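# Fit two printed parts on jig pins, or press CALL

## Task

This is the final kit of the day. Seat both loose printed parts on their matching pins in the jig, following the drawing. If the kit should not be assembled, leave all its parts untouched and instead press the blue CALL button with a closed gripper, holding it down for about one second.

## Robot and tools

Robot: two arms, left_arm and right_arm. Each has a parallel gripper whose fingers point along the gripper's +z axis and close along its y axis. The reported end_effector_position is the point between the finger pads, roughly 1 cm behind the tips.

Frames: the scene frame has its origin at table height, midway between the nominal bases, +z up, +x out over the table, and left_arm on the +y side (image left/right do not follow the arm names). Measured bases: left_arm at (+0.042, +0.297, 0) m, quat_wxyz (+1.000, 0, 0, +0.020); right_arm at (-0.008, -0.340, 0) m, quat_wxyz (+1.000, 0, 0, -0.003). Every hand pose, target, velocity and wrist-camera pose is reported in that arm's own base frame; the table and fixed cameras use the scene frame. Printed hand positions and orientations may be off by a few centimetres, more at long reach.

The command row: every motion argument uses rows of 14 numbers, each in [-1, 1]. The first 7 are for left_arm, the last 7 for right_arm, always both even if one arm stays still: dx, dy, dz, rx, ry, rz, opening. dx..rz are an offset (not a pose) from that arm's Hand target as it stood when the action or move began, along that arm's own base axes; rx, ry, rz form one rotation vector, turning about the Hand target's position. Scale: 1.0 equals 0.6 m or 180 degrees. A translation longer than 1.0 gets shortened along its direction. Sending six zeros re-requests the current Hand target. The opening is absolute, not an offset: +1 fully open (0.094 m), -1 closed. A 0 there means half open, so to keep a gripper as it is, resend its present command (shown under Tool commands, or else the last value you sent).

execute_actions(actions, cameras): actions is a list of actions; each action is a table of up to 15 rows, one per 1/30 s step. Every row counts from the action's starting Hand target, not from the previous row; a short table repeats its final row to fill 15 steps. Repeating an offset in a new action moves further. Images come back only for an empty actions list or when cameras names them.

move(target, speed, blend, opening_speed, grip_force, blocking, cameras): straight-line paths toward target, which is one 14-number row or a list of up to 15 rows, all counted from the same starting Hand targets. speed in m/s, 0.002 to 4.3, default 0.25 (turn rate up to twice that in rad/s); one value or one per target. blend in metres rounds corners in a list; 0 stops at each point. opening_speed is per second on the -1..+1 scale, at least 0.2; use it to close gently. grip_force is newtons per finger pad, 10 to 50, one value or one per arm; it persists, and lower forces close slowly. blocking=false returns early while the move continues. Paths ignore obstacles and the other arm, end together, and are cut off after 10 s. Avoid routing a gripper near its own base; go around it.

wait(seconds 0 to 10, cameras) lets time pass with commands held. stop(cameras) brakes a running move. zoom_image(camera, region [x0, y0, x1, y1], at most 504 by 504 px) enlarges part of the latest image from cam_high, cam_over, cam_left_wrist or cam_right_wrist (each 896x504). finished_scene(scene=1) ends the scene irreversibly.

Reading results: Hand target is the last commanded pose after clipping (orientation is limited to within 40 degrees of the measured one each step); grippers often rest short of it by up to a few centimetres from friction and weight, which is not proof of contact. If short, the next command, even zeros, reasks; otherwise add the missing distance. grip_measured is finger opening on the command scale, reading slightly wide when empty and a few millimetres narrow on a squeezed part; grip_effort_nm is motor effort (negative = closing), not pad force. Joint torques include the arm's weight. The move: line reports done, off_target, moving, held or fault, plus limits such as paced or held; done means within 10 mm and 2 degrees, saying nothing about contact. Joint velocities may read within noise. MOTOR HOT warns of heating; at 100 °C the arm goes limp for 30 to 60 s or more.

Avoid: dropping parts or releasing them while moving, fast impacts, hard pushes on fixed or heavy items, anything leaving the table, and any contact between the two arms or one gripper closing on the other's fingers (that can end the scene). A blocked arm keeps pushing until commanded back past its gripper. Don't hold loads or stretch out for long. Check the drawing and kit before assembling; if it should not be assembled, press CALL instead.

Each tool is called after "Call:" as name([rows], argument=value, ...), one row to a line, values as JSON.

## Session

Call:
execute_actions(actions=[])

Scene clock: 0.00 s.
left_arm: end_effector_position=(+0.4066, -0.2879, +0.3189) grip_measured=+1.000 grip_effort_nm=n/a end_effector_quat_wxyz=(+0.420, -0.316, +0.846, +0.086) | right_arm: end_effector_position=(+0.2632, +0.2314, +0.2305) grip_measured=+1.000 grip_effort_nm=n/a end_effector_quat_wxyz=(+0.407, +0.242, +0.873, -0.114)
Joint positions: left_arm=[-0.887 1.52 1.493 -1.393 -0.877 -1.53 0.094] | right_arm=[1.112 1.265 1.011 -1.414 0.869 1.697 0.094]
Joint velocities: within noise
Joint torques (N m): no reading
Heat: left arm: hottest wrist pitch 31 °C; right arm: hottest waist 33 °C.
Hand target: left_arm +0.4123, -0.2908, +0.3316; +0.427, -0.322, +0.842, +0.074 | right_arm +0.2663, +0.2404, +0.2446; +0.413, +0.246, +0.872, -0.094
Tool commands: left_gripper/opening=+1.0 right_gripper/opening=+1.0

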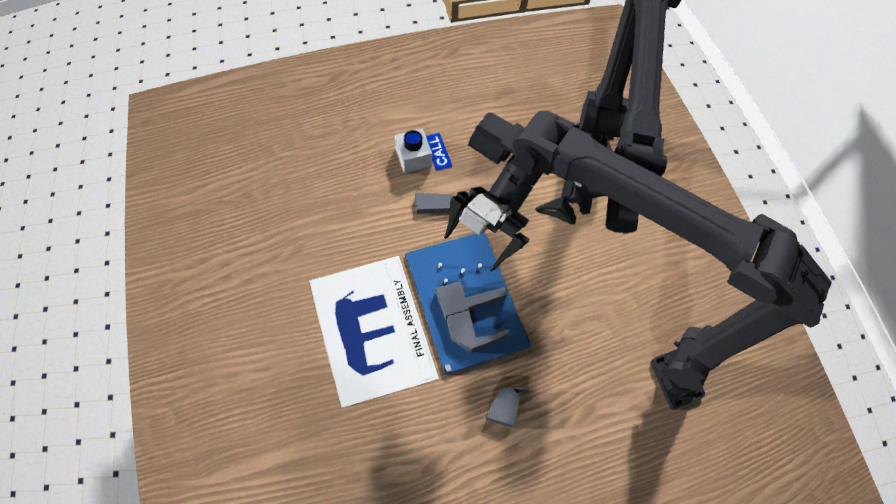

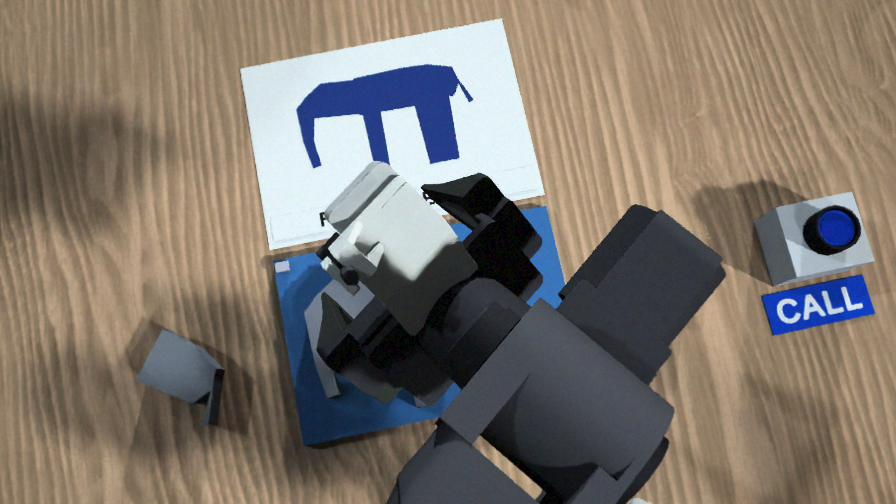

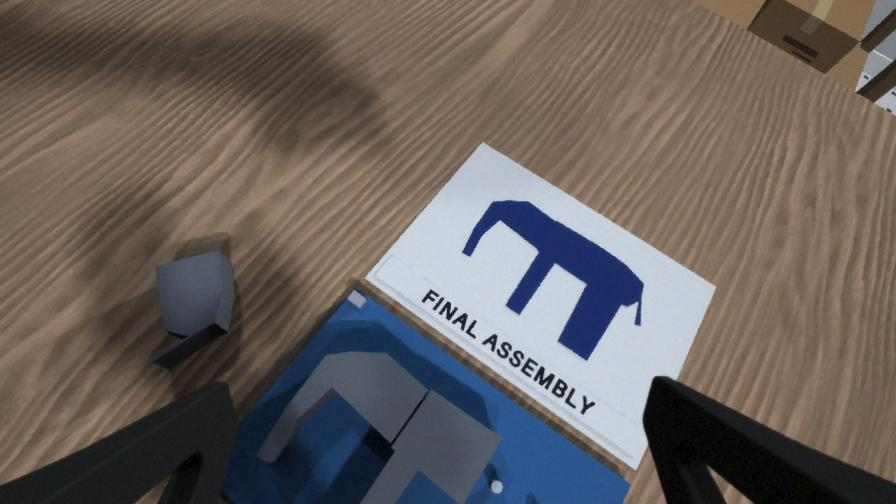

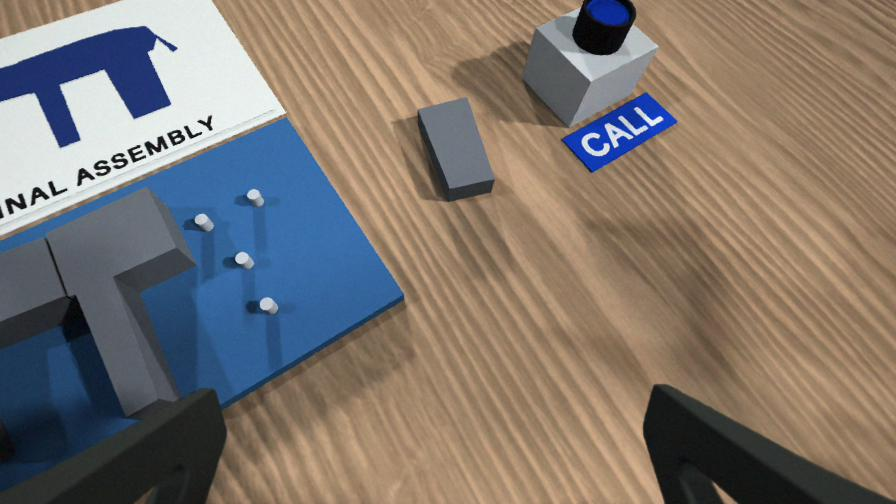

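Call:
zoom_image(camera="cam_right_wrist", region=[0, 0, 504, 504])

Call:
zoom_image(camera="cam_left_wrist", region=[130, 120, 510, 504])

Call:
zoom_image(camera="cam_over", region=[100, 0, 604, 504])

Call:
zoom_image(camera="cam_right_wrist", region=[392, 50, 542, 220])

Call:
zoom_image(camera="cam_high", region=[300, 180, 560, 440])

Scaled by 1.000.

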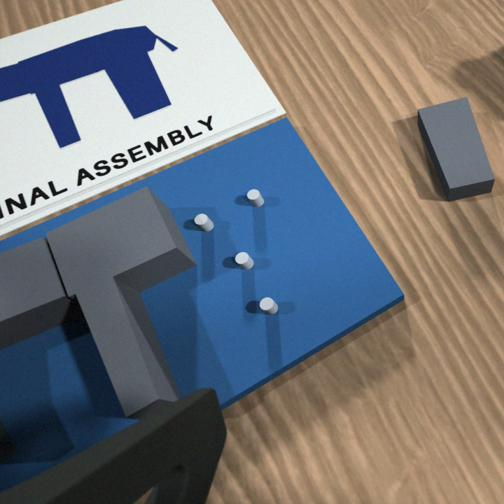

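Scaled by 1.312 from the camera's 896x504 image, which has a finer 1280x720 frame.

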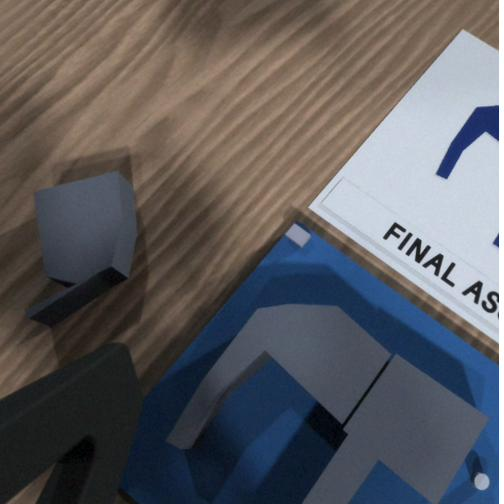

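Scaled by 1.000.

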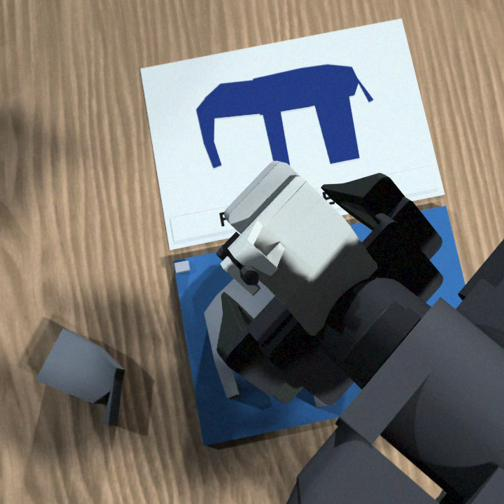

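Scaled by 2.965 from the camera's 896x504 image, which has a finer 1280x720 frame.

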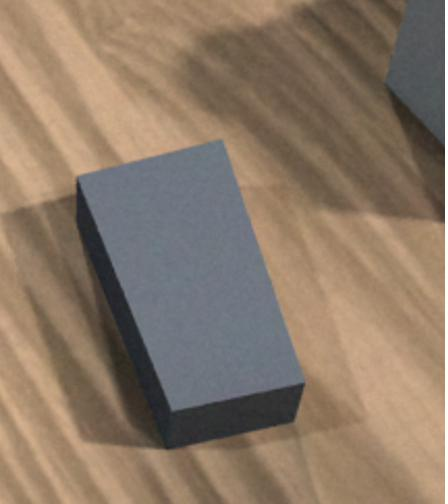

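Scaled by 1.938 from the camera's 896x504 image, which has a finer 1280x720 frame.

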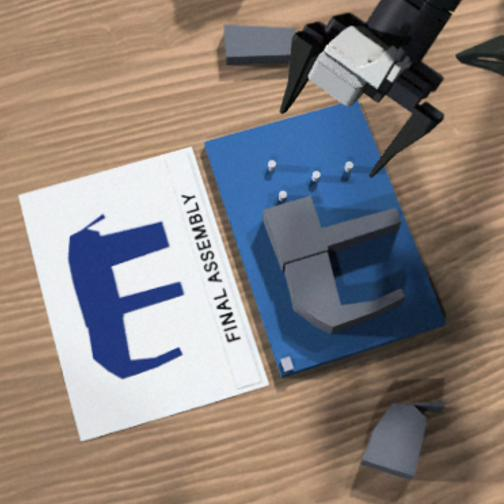

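Call:
move(target=[-0.187,0.451,0,-0.05,0.287,-0.217,1,-0.027,-0.2,0.175,0.0625,0.275,0.1636,1], speed=0.4, cameras=["all"])

Scene clock: 47.30 s.
left_arm: end_effector_position=(+0.3030, -0.0227, +0.3231) grip_measured=+1.000 grip_effort_nm=0.01 end_effector_quat_wxyz=(+0.031, -0.003, +1.000, -0.001) | right_arm: end_effector_position=(+0.2439, +0.1199, +0.3169) grip_measured=+1.000 grip_effort_nm=-0.02 end_effector_quat_wxyz=(+0.047, +0.003, +0.999, +0.024)
Joint positions: left_arm=[-0.075 1.107 1.294 -1.695 -0.004 -0.082 0.094] | right_arm=[0.458 0.994 1.201 -1.673 -0.001 0.465 0.094]
Joint torques (N m): left_arm=[0.56 -5.01 8.75 -0.34 -0.06 0.03] | right_arm=[-2.02 -5.19 15.01 -0.13 0.01 -0.14]
Heat: left arm: hottest shoulder 31 °C; right arm: hottest elbow 37 °C.
Hand target: left_arm +0.3001, -0.0202, +0.3316; +0.000, +0.000, +1.000, -0.001 | right_arm +0.2501, +0.1204, +0.3496; +0.000, +0.000, +1.000, +0.000
Off the commanded pose: left_arm 0.009 m, 4 deg | right_arm 0.033 m, 6 deg.
joint sent to its limit (left arm) — joint 4 (wrist pitch), lower limit. The joint targets are off in position and orientation.
joint sent to its limit (right arm) — joint 4 (wrist pitch), lower limit. The joint targets are off in position and orientation.
move: off_target (left_arm, right_arm)

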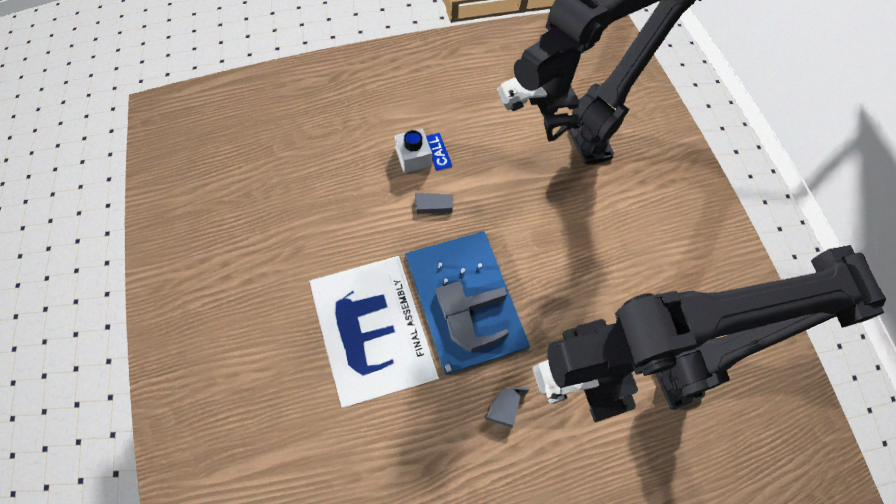

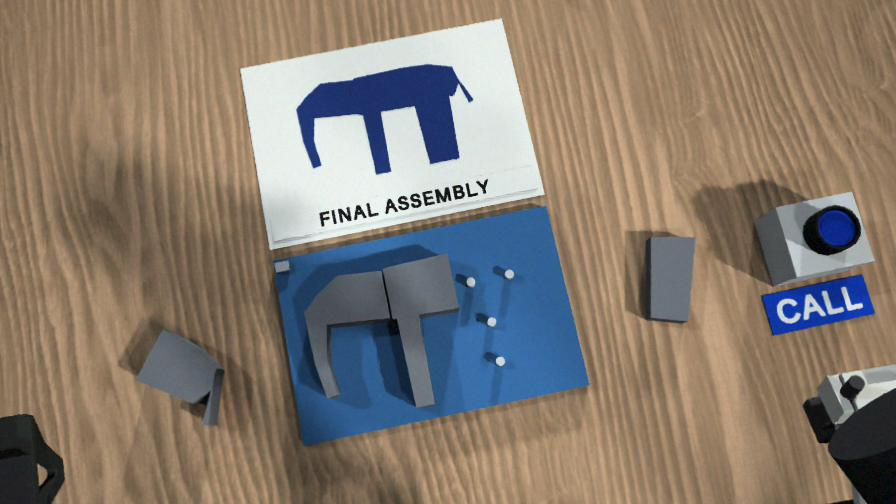

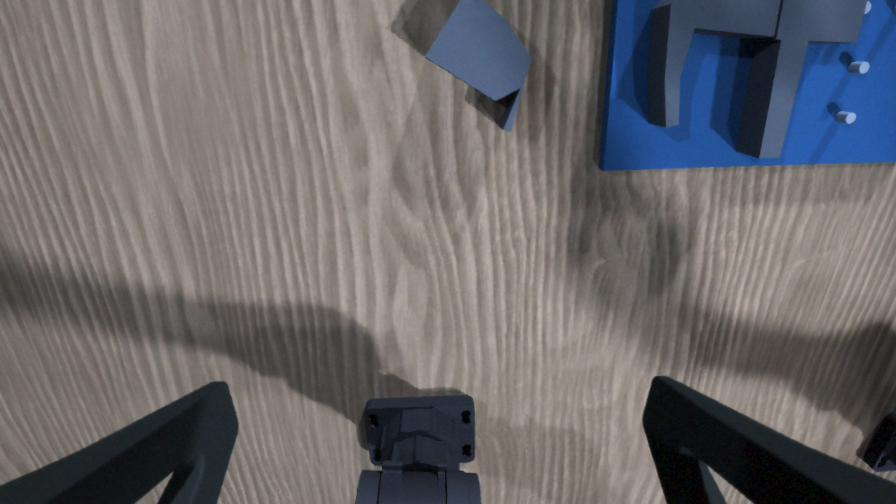

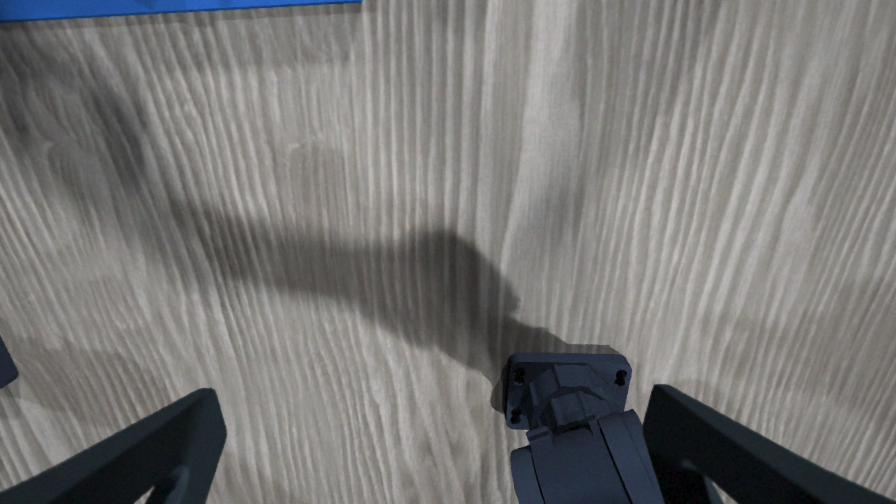

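Call:
zoom_image(camera="cam_over", region=[230, 10, 560, 200])

Call:
zoom_image(camera="cam_over", region=[260, 200, 600, 450])

Call:
zoom_image(camera="cam_over", region=[120, 310, 260, 440])

Call:
zoom_image(camera="cam_over", region=[610, 210, 750, 340])

Scaled by 1.527 from the camera's 896x504 image, which has a finer 1280x720 frame.

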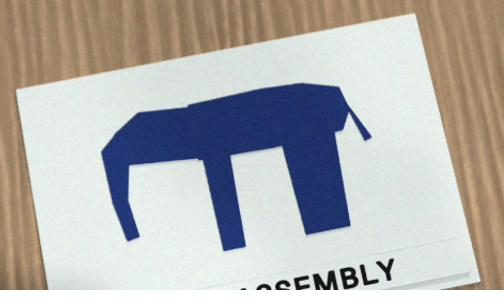

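Scaled by 1.482 from the camera's 896x504 image, which has a finer 1280x720 frame.

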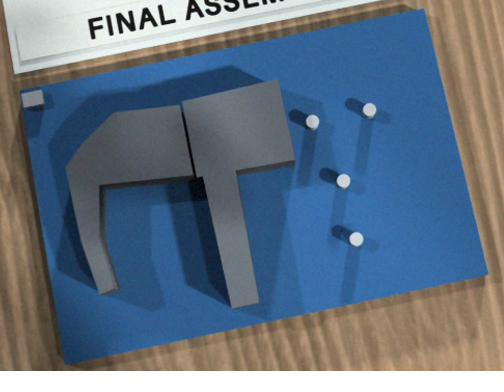

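Scaled by 3.600 from the camera's 896x504 image, which has a finer 1280x720 frame.

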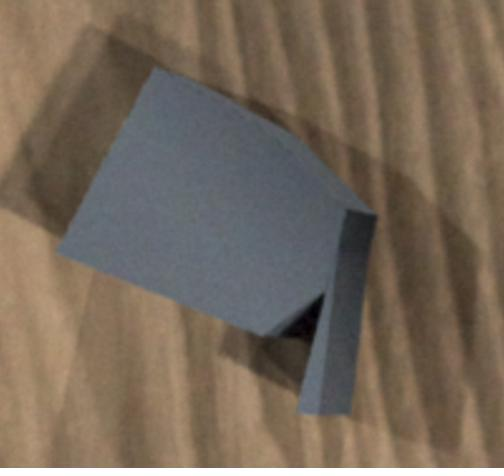

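Scaled by 3.600 from the camera's 896x504 image, which has a finer 1280x720 frame.

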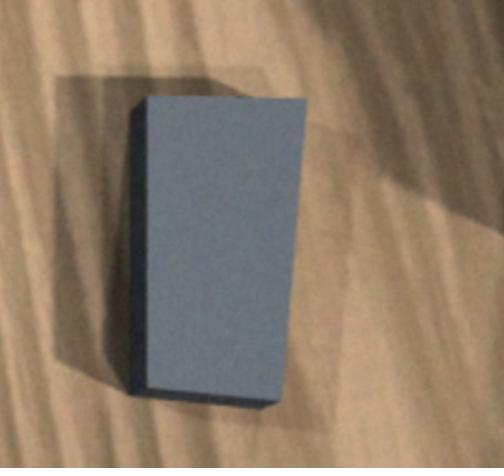

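Call:
zoom_image(camera="cam_over", region=[380, 50, 490, 180])

Call:
zoom_image(camera="cam_over", region=[370, 230, 530, 410])

Call:
zoom_image(camera="cam_left_wrist", region=[380, 0, 560, 140])

Scaled by 3.877 from the camera's 896x504 image, which has a finer 1280x720 frame.

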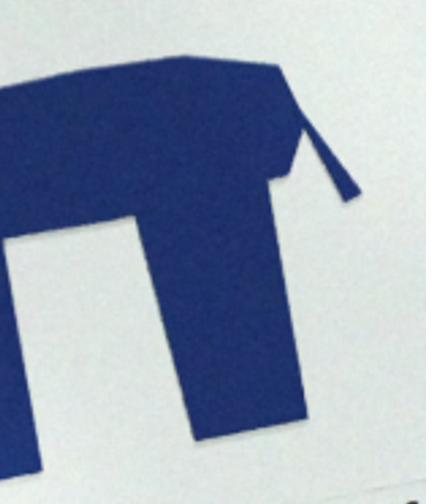

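Scaled by 2.800 from the camera's 896x504 image, which has a finer 1280x720 frame.

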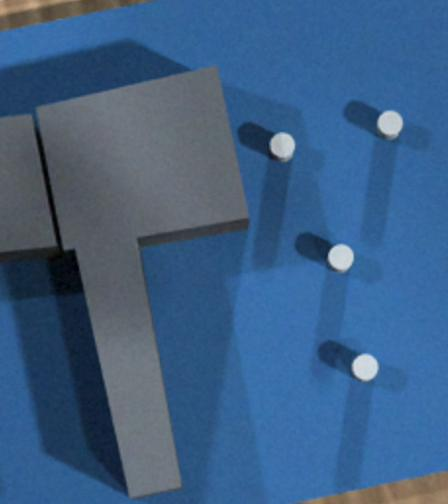

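Scaled by 2.800 from the camera's 896x504 image, which has a finer 1280x720 frame.

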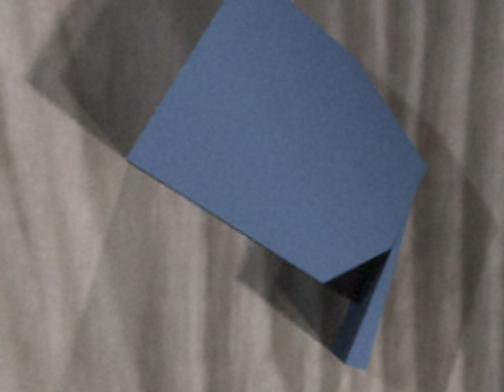

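Call:
move(target=[0.133,-0.05,-0.217,0,0,-0.672,1,0.313,-0.217,-0.249,0,0,-0.072,1], speed=0.4, cameras=["all"])

Scene clock: 321.43 s.
left_arm: end_effector_position=(+0.3740, -0.0417, +0.2043) grip_measured=+1.000 grip_effort_nm=0.00 end_effector_quat_wxyz=(-0.005, +0.862, +0.508, -0.002) | right_arm: end_effector_position=(+0.4113, -0.0067, +0.1810) grip_measured=+1.000 grip_effort_nm=-0.02 end_effector_quat_wxyz=(-0.036, +0.117, +0.992, -0.001)
Joint positions: left_arm=[-0.112 1.342 1.177 -1.416 -0.005 1.964 0.094] | right_arm=[-0.017 1.485 1.259 -1.417 -0.005 0.218 0.094]
Joint torques (N m): left_arm=[-1.44 -6.24 7.76 0.36 -0.02 0.09] | right_arm=[-1.73 -10.93 14.41 0.32 0.24 -0.14]
Heat: left arm: hottest elbow 33 °C; right arm: hottest elbow 57 °C.
Hand target: left_arm +0.3799, -0.0502, +0.2014; -0.001, +0.870, +0.492, +0.000 | right_arm +0.4379, -0.0098, +0.2002; +0.000, +0.113, +0.994, +0.000
Off the commanded pose: left_arm 0.011 m, 2 deg | right_arm 0.033 m, 4 deg.
move: off_target (left_arm, right_arm)

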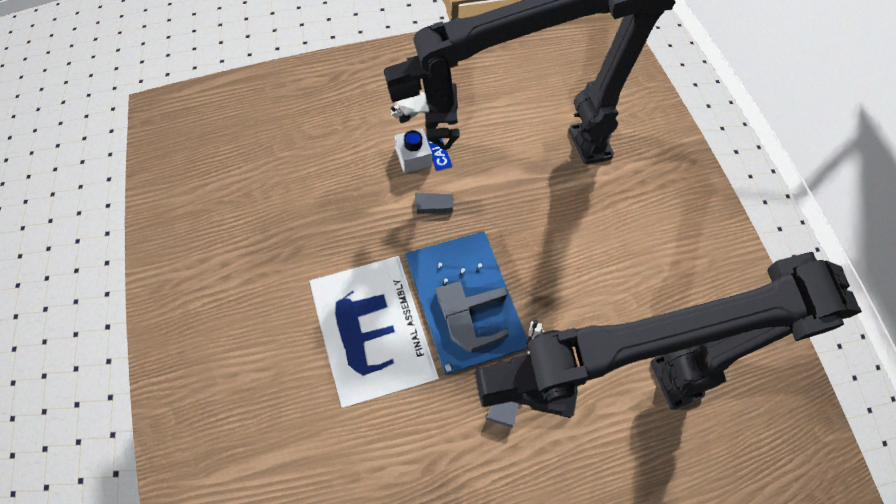

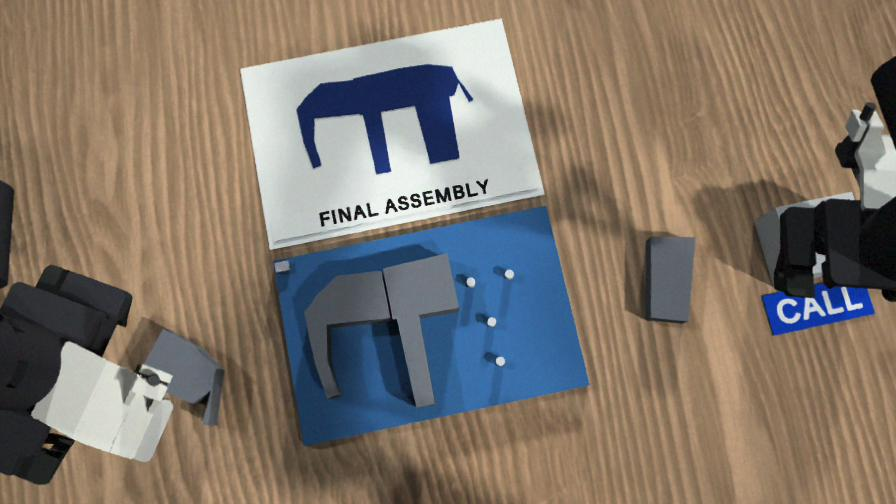

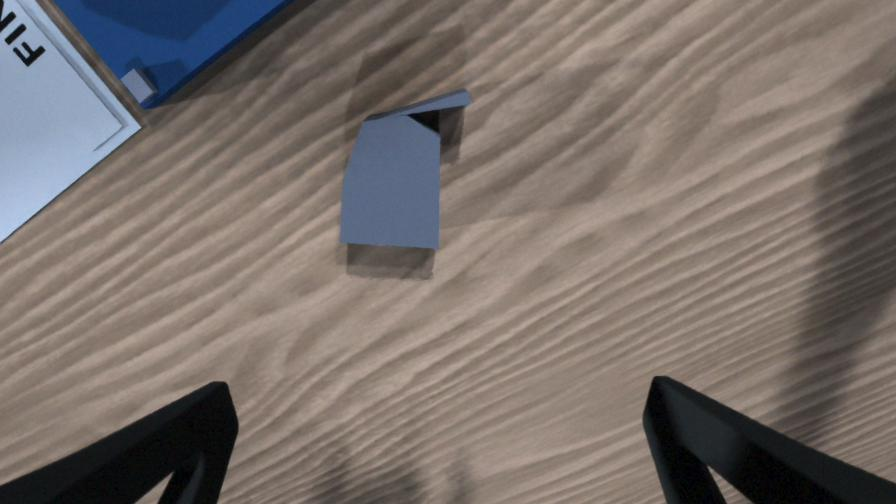

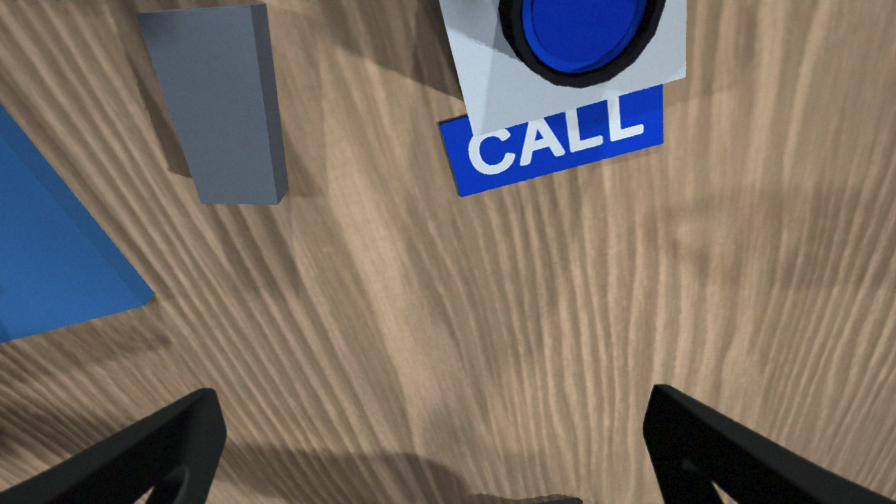

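Call:
move(target=[0.073,0,-0.14,0,0,0,1,0.09,0.179,-0.05,0,-0.02,-0.01,1], speed=0.3, cameras=["cam_over","cam_left_wrist","cam_right_wrist"])

Scene clock: 437.47 s.
left_arm: end_effector_position=(+0.4140, -0.0462, +0.1164) grip_measured=+1.000 grip_effort_nm=0.00 end_effector_quat_wxyz=(-0.009, +0.865, +0.502, -0.008) | right_arm: end_effector_position=(+0.4651, +0.0938, +0.1514) grip_measured=+1.000 grip_effort_nm=-0.03 end_effector_quat_wxyz=(-0.003, +0.122, +0.993, -0.004)
Joint positions: left_arm=[-0.112 1.52 1.122 -1.197 -0.005 1.977 0.094] | right_arm=[0.202 1.623 1.342 -1.298 0.005 0.447 0.094]
Joint torques (N m): left_arm=[-0.85 -9 7.99 0.25 -0.02 0.04] | right_arm=[-1.55 -13.27 14.31 0.35 0.3 0.01]
Heat: left arm: hottest elbow 32 °C; right arm: hottest elbow 64 °C.
Hand target: left_arm +0.4237, -0.0502, +0.1174; -0.001, +0.870, +0.492, +0.000 | right_arm +0.4919, +0.0976, +0.1702; +0.031, +0.129, +0.991, +0.003
Off the commanded pose: left_arm 0.011 m, 2 deg | right_arm 0.033 m, 4 deg.
move: off_target (left_arm, right_arm)
Images, in order (width x height): cam_over 896x504, cam_left_wrist 896x504, cam_right_wrist 896x504.

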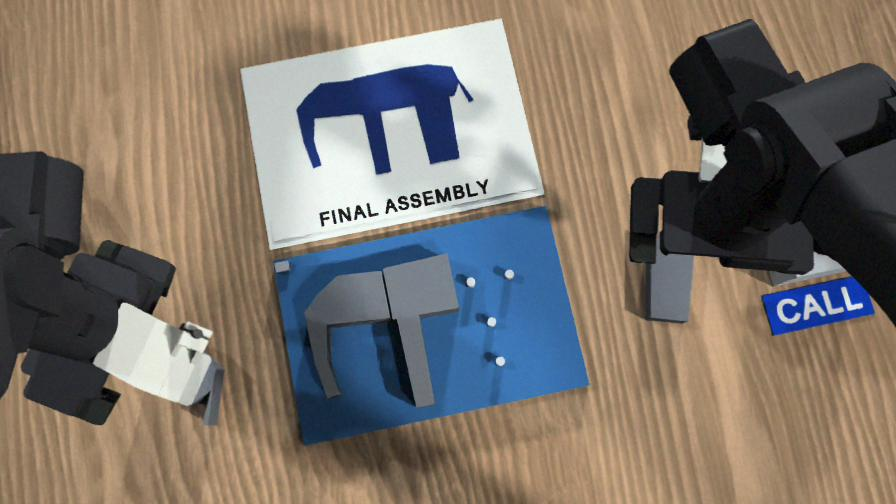

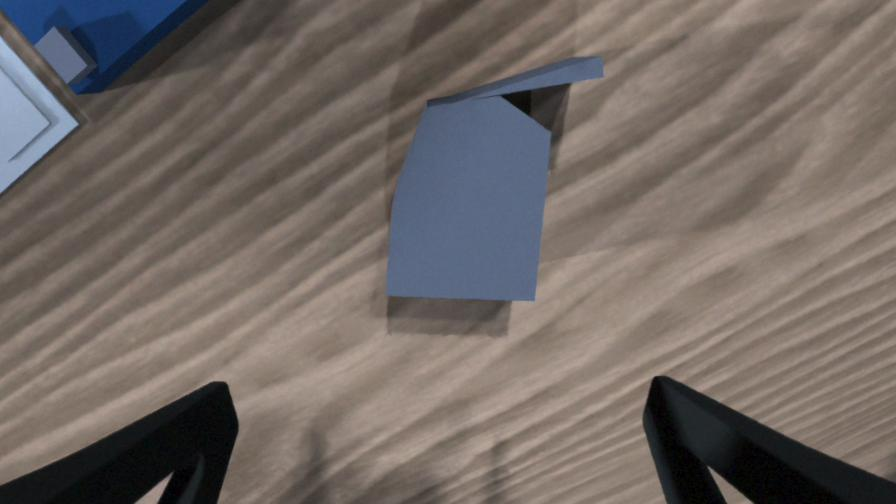

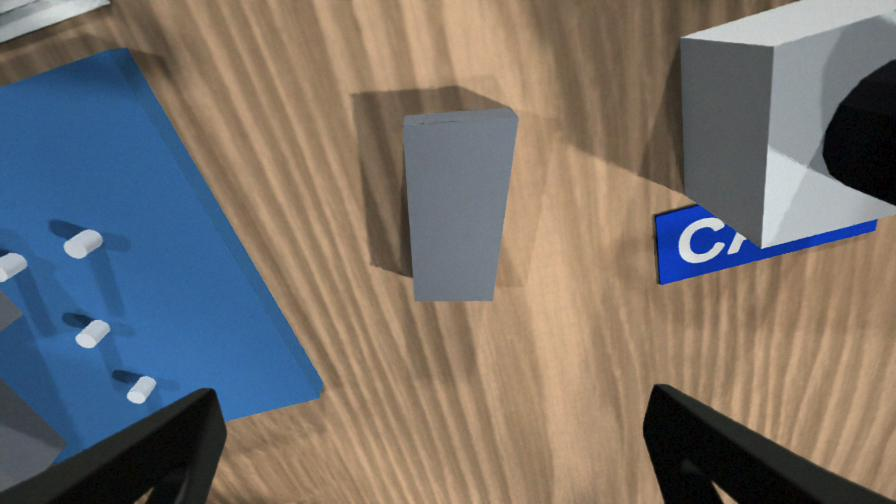

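Call:
move(target=[-0.0067,0.0117,-0.152,-0.0024,-0.0073,0.005,1,0,-0.0067,-0.2067,0,0,-0.007,1], speed=0.15, cameras=["all"])

Scene clock: 492.97 s.
left_arm: end_effector_position=(+0.4130, -0.0464, +0.0298) grip_measured=+1.000 grip_effort_nm=0.00 end_effector_quat_wxyz=(+0.002, +0.865, +0.502, +0.006) | right_arm: end_effector_position=(+0.4857, +0.0978, +0.0501) grip_measured=+1.000 grip_effort_nm=-0.02 end_effector_quat_wxyz=(+0.024, +0.130, +0.991, +0.005)
Joint positions: left_arm=[-0.112 1.615 0.975 -0.919 -0.004 1.978 0.094] | right_arm=[0.202 1.745 1.213 -0.991 0.007 0.462 0.094]
Joint torques (N m): left_arm=[0.26 -8.23 6.37 0.27 0.06 0.08] | right_arm=[-1.9 -14.62 7.76 0.64 0.31 0.01]
Heat: left arm: hottest elbow 31 °C; right arm: hottest elbow 56 °C.
Hand target: left_arm +0.4197, -0.0432, +0.0262; +0.008, +0.866, +0.499, +0.008 | right_arm +0.4919, +0.0936, +0.0462; +0.031, +0.140, +0.990, +0.003
Off the commanded pose: left_arm 0.008 m, 1 deg | right_arm 0.008 m, 1 deg.
move: done

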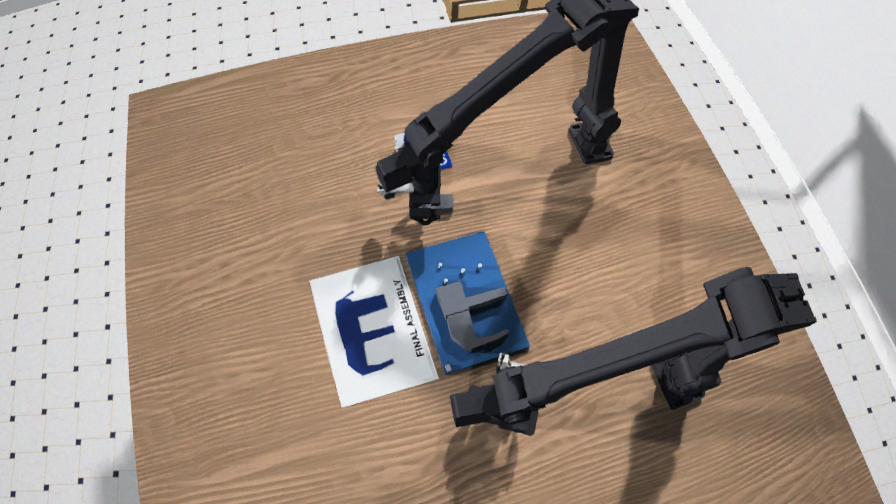

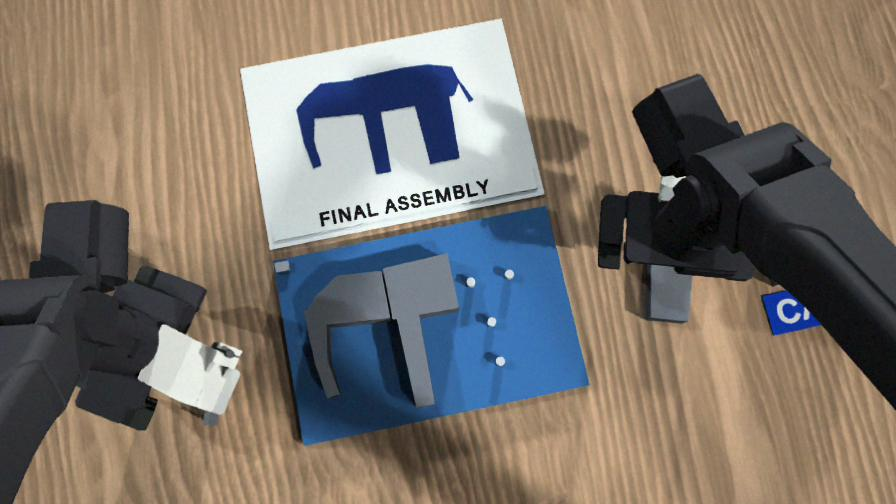

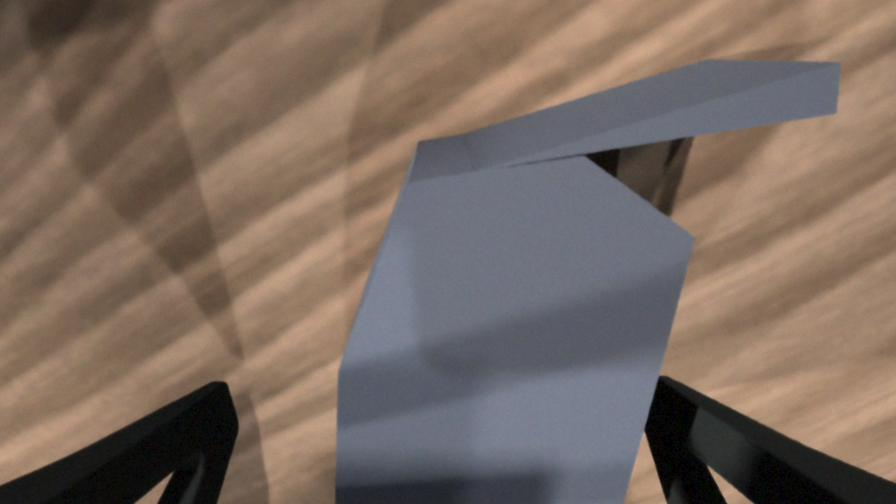

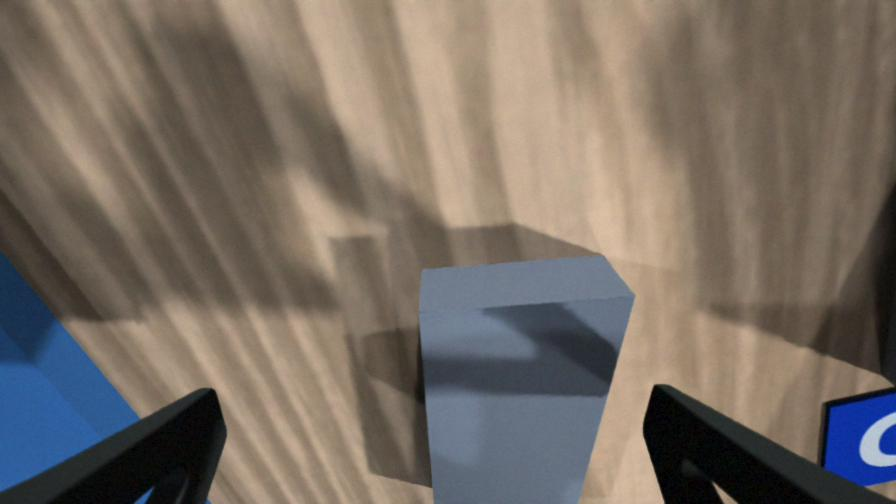

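Call:
move([
  [-0.0128,0.0077,-0.02,0,0,0,1,-0.0478,-0.0163,-0.05,0,0.0156,0,1],
  [-0.0128,0.0077,-0.02,0,0,0,0.15,-0.0478,-0.0163,-0.05,0,0.0156,0,-0.2],
], speed=0.12, grip_force=40, opening_speed=0.6, cameras=["all"])

Scene clock: 527.80 s.
left_arm: end_effector_position=(+0.4067, -0.0450, +0.0196) grip_measured=+0.171 grip_effort_nm=-0.83 end_effector_quat_wxyz=(+0.004, +0.867, +0.498, +0.008) | right_arm: end_effector_position=(+0.4601, +0.0860, +0.0228) grip_measured=-0.115 grip_effort_nm=-0.87 end_effector_quat_wxyz=(+0.004, +0.137, +0.991, +0.000)
Joint positions: left_arm=[-0.111 1.615 0.941 -0.879 -0.004 1.989 0.055] | right_arm=[0.187 1.745 1.129 -0.946 0.002 0.462 0.042]
Joint torques (N m): left_arm=[0.79 -8.64 6.05 0.13 0.06 0.04] | right_arm=[-1.9 -13.51 6.93 0.57 0.04 -0.11]
Heat: left arm: hottest elbow 31 °C; right arm: hottest elbow 50 °C.
Hand target: left_arm +0.4120, -0.0385, +0.0142; +0.008, +0.866, +0.499, +0.008 | right_arm +0.4632, +0.0838, +0.0162; +0.007, +0.140, +0.990, +0.000
Off the commanded pose: left_arm 0.010 m, 1 deg | right_arm 0.008 m, 0 deg.
grip_force (N): 40, 40
move: done

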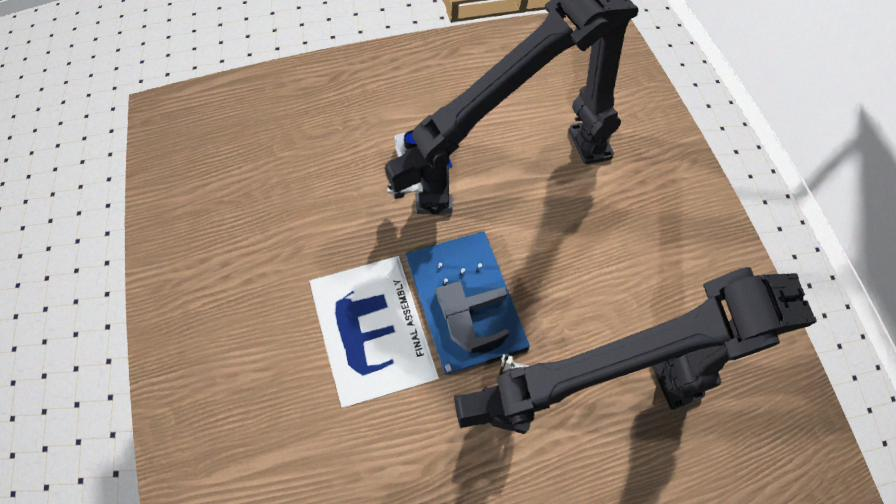

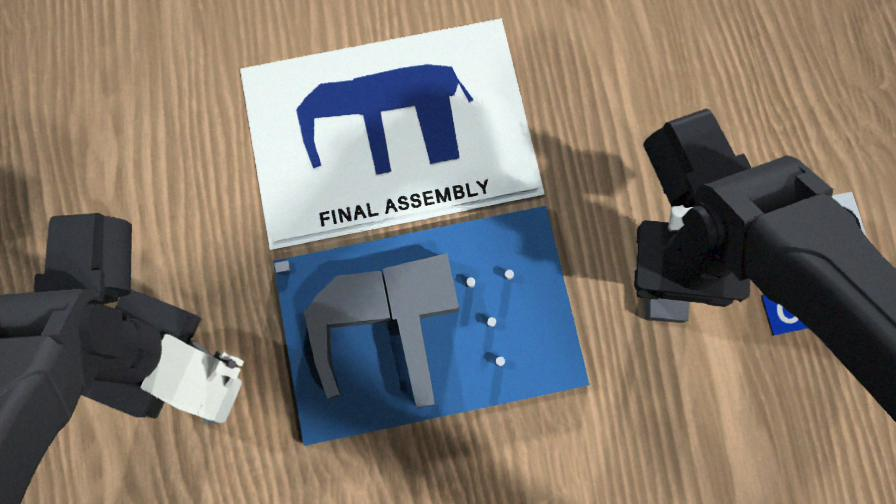

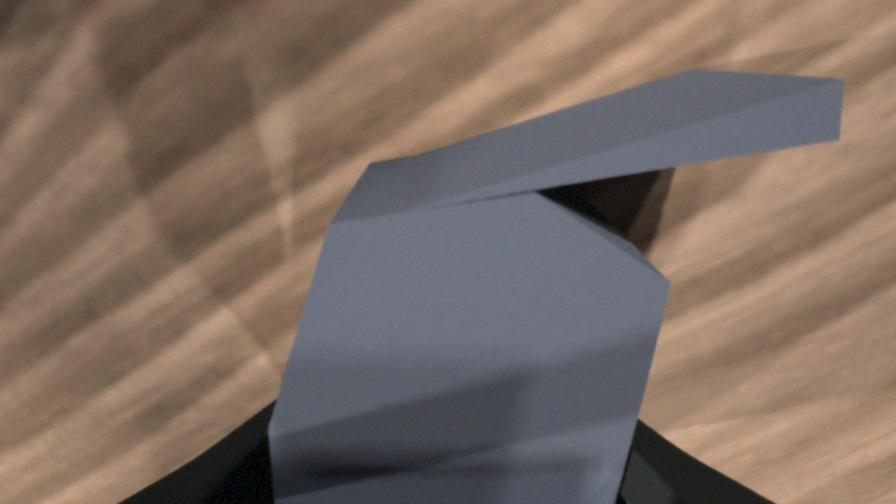

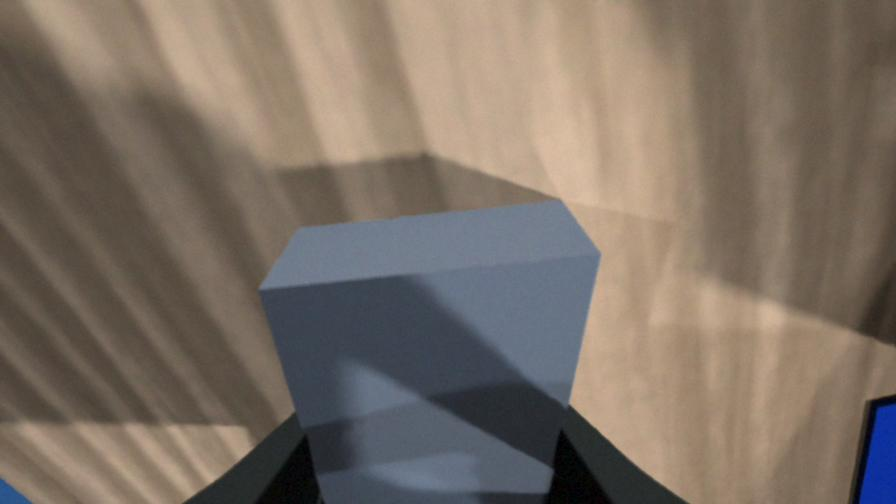

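Call:
move([
  [0,0,0,0,0,0,0.0,0,0,0,0,0,0,1],
  [0,0,0.192,0,0,0,0.0,0,0,0.2,0,0,0,1],
  [0.06,-0.548,0.192,0,0,0.189,0.0,-0.165,0.0537,0.223,0.136,-0.447,0.303,1],
], speed=0.25, blend=[0,0.03,0], cameras=["all"])

Scene clock: 600.23 s.
left_arm: end_effector_position=(+0.4367, -0.3534, +0.1200) grip_measured=+0.171 grip_effort_nm=-0.83 end_effector_quat_wxyz=(-0.009, +0.687, +0.727, +0.010) | right_arm: end_effector_position=(+0.3629, +0.1199, +0.1487) grip_measured=+0.998 grip_effort_nm=0.06 end_effector_quat_wxyz=(+0.582, -0.326, +0.693, +0.274)
Joint positions: left_arm=[-0.686 1.871 1.595 -1.312 -0.021 0.828 0.055] | right_arm=[-0.047 1.235 0.284 0.667 -0.907 -0.225 0.094]
Joint torques (N m): left_arm=[-1.44 -13.8 11.56 -0.46 -0.15 -0.12] | right_arm=[-1.96 -3.37 6.05 2.22 -0.25 -0.01]
Heat: left arm: hottest elbow 31 °C; right arm: hottest elbow 44 °C.
Hand target: left_arm +0.4480, -0.3673, +0.1294; +0.005, +0.682, +0.731, +0.010 | right_arm +0.3642, +0.1160, +0.1500; +0.588, -0.322, +0.689, +0.274
Off the commanded pose: left_arm 0.020 m, 2 deg | right_arm 0.004 m, 1 deg.
grip_force (N): 40, 40
move: off_target (left_arm)

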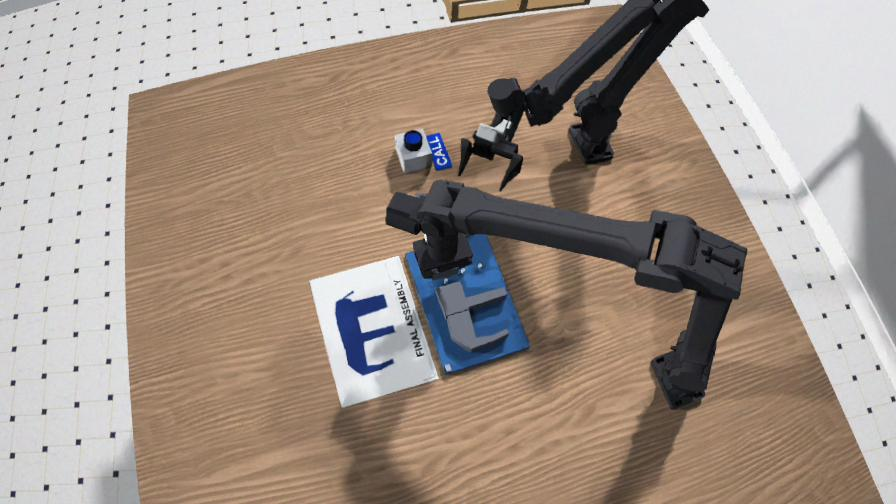

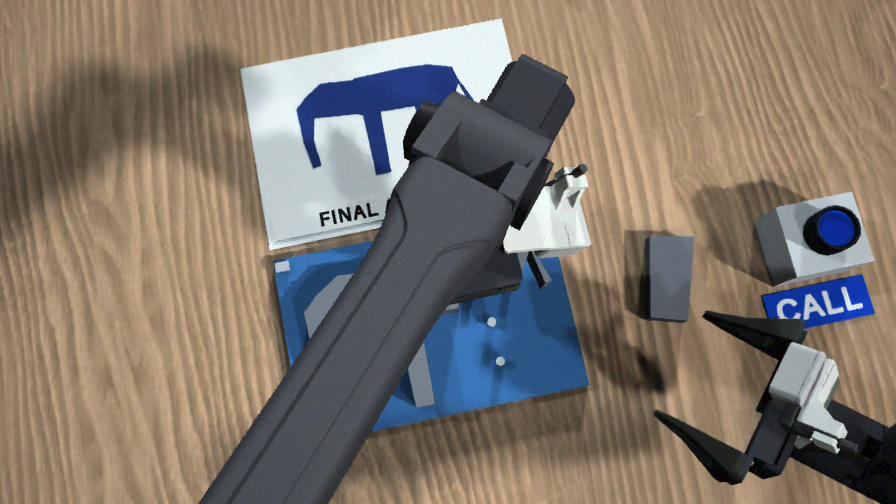

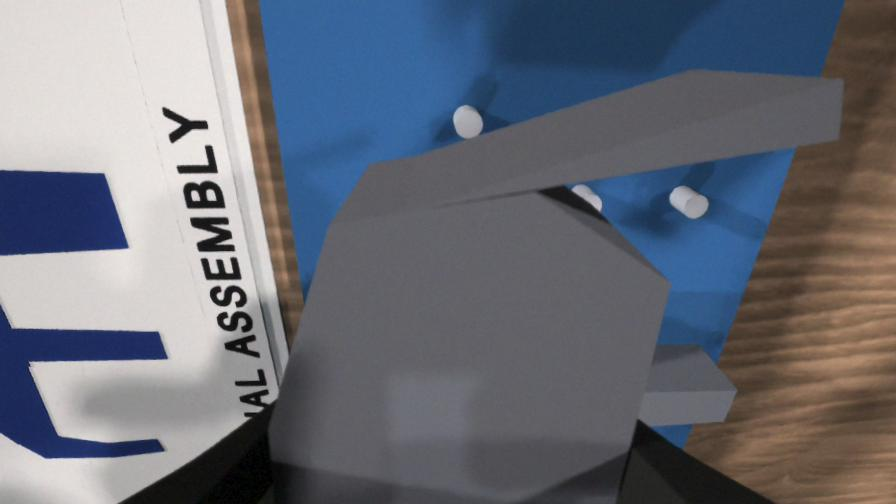

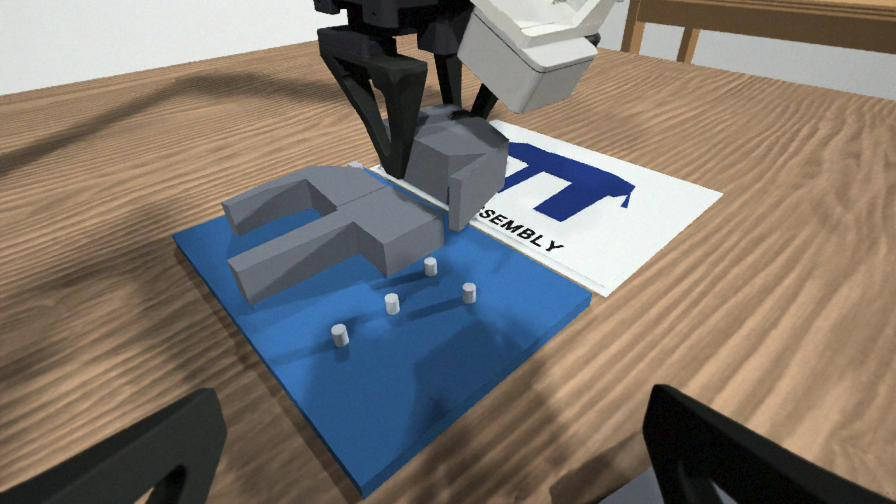

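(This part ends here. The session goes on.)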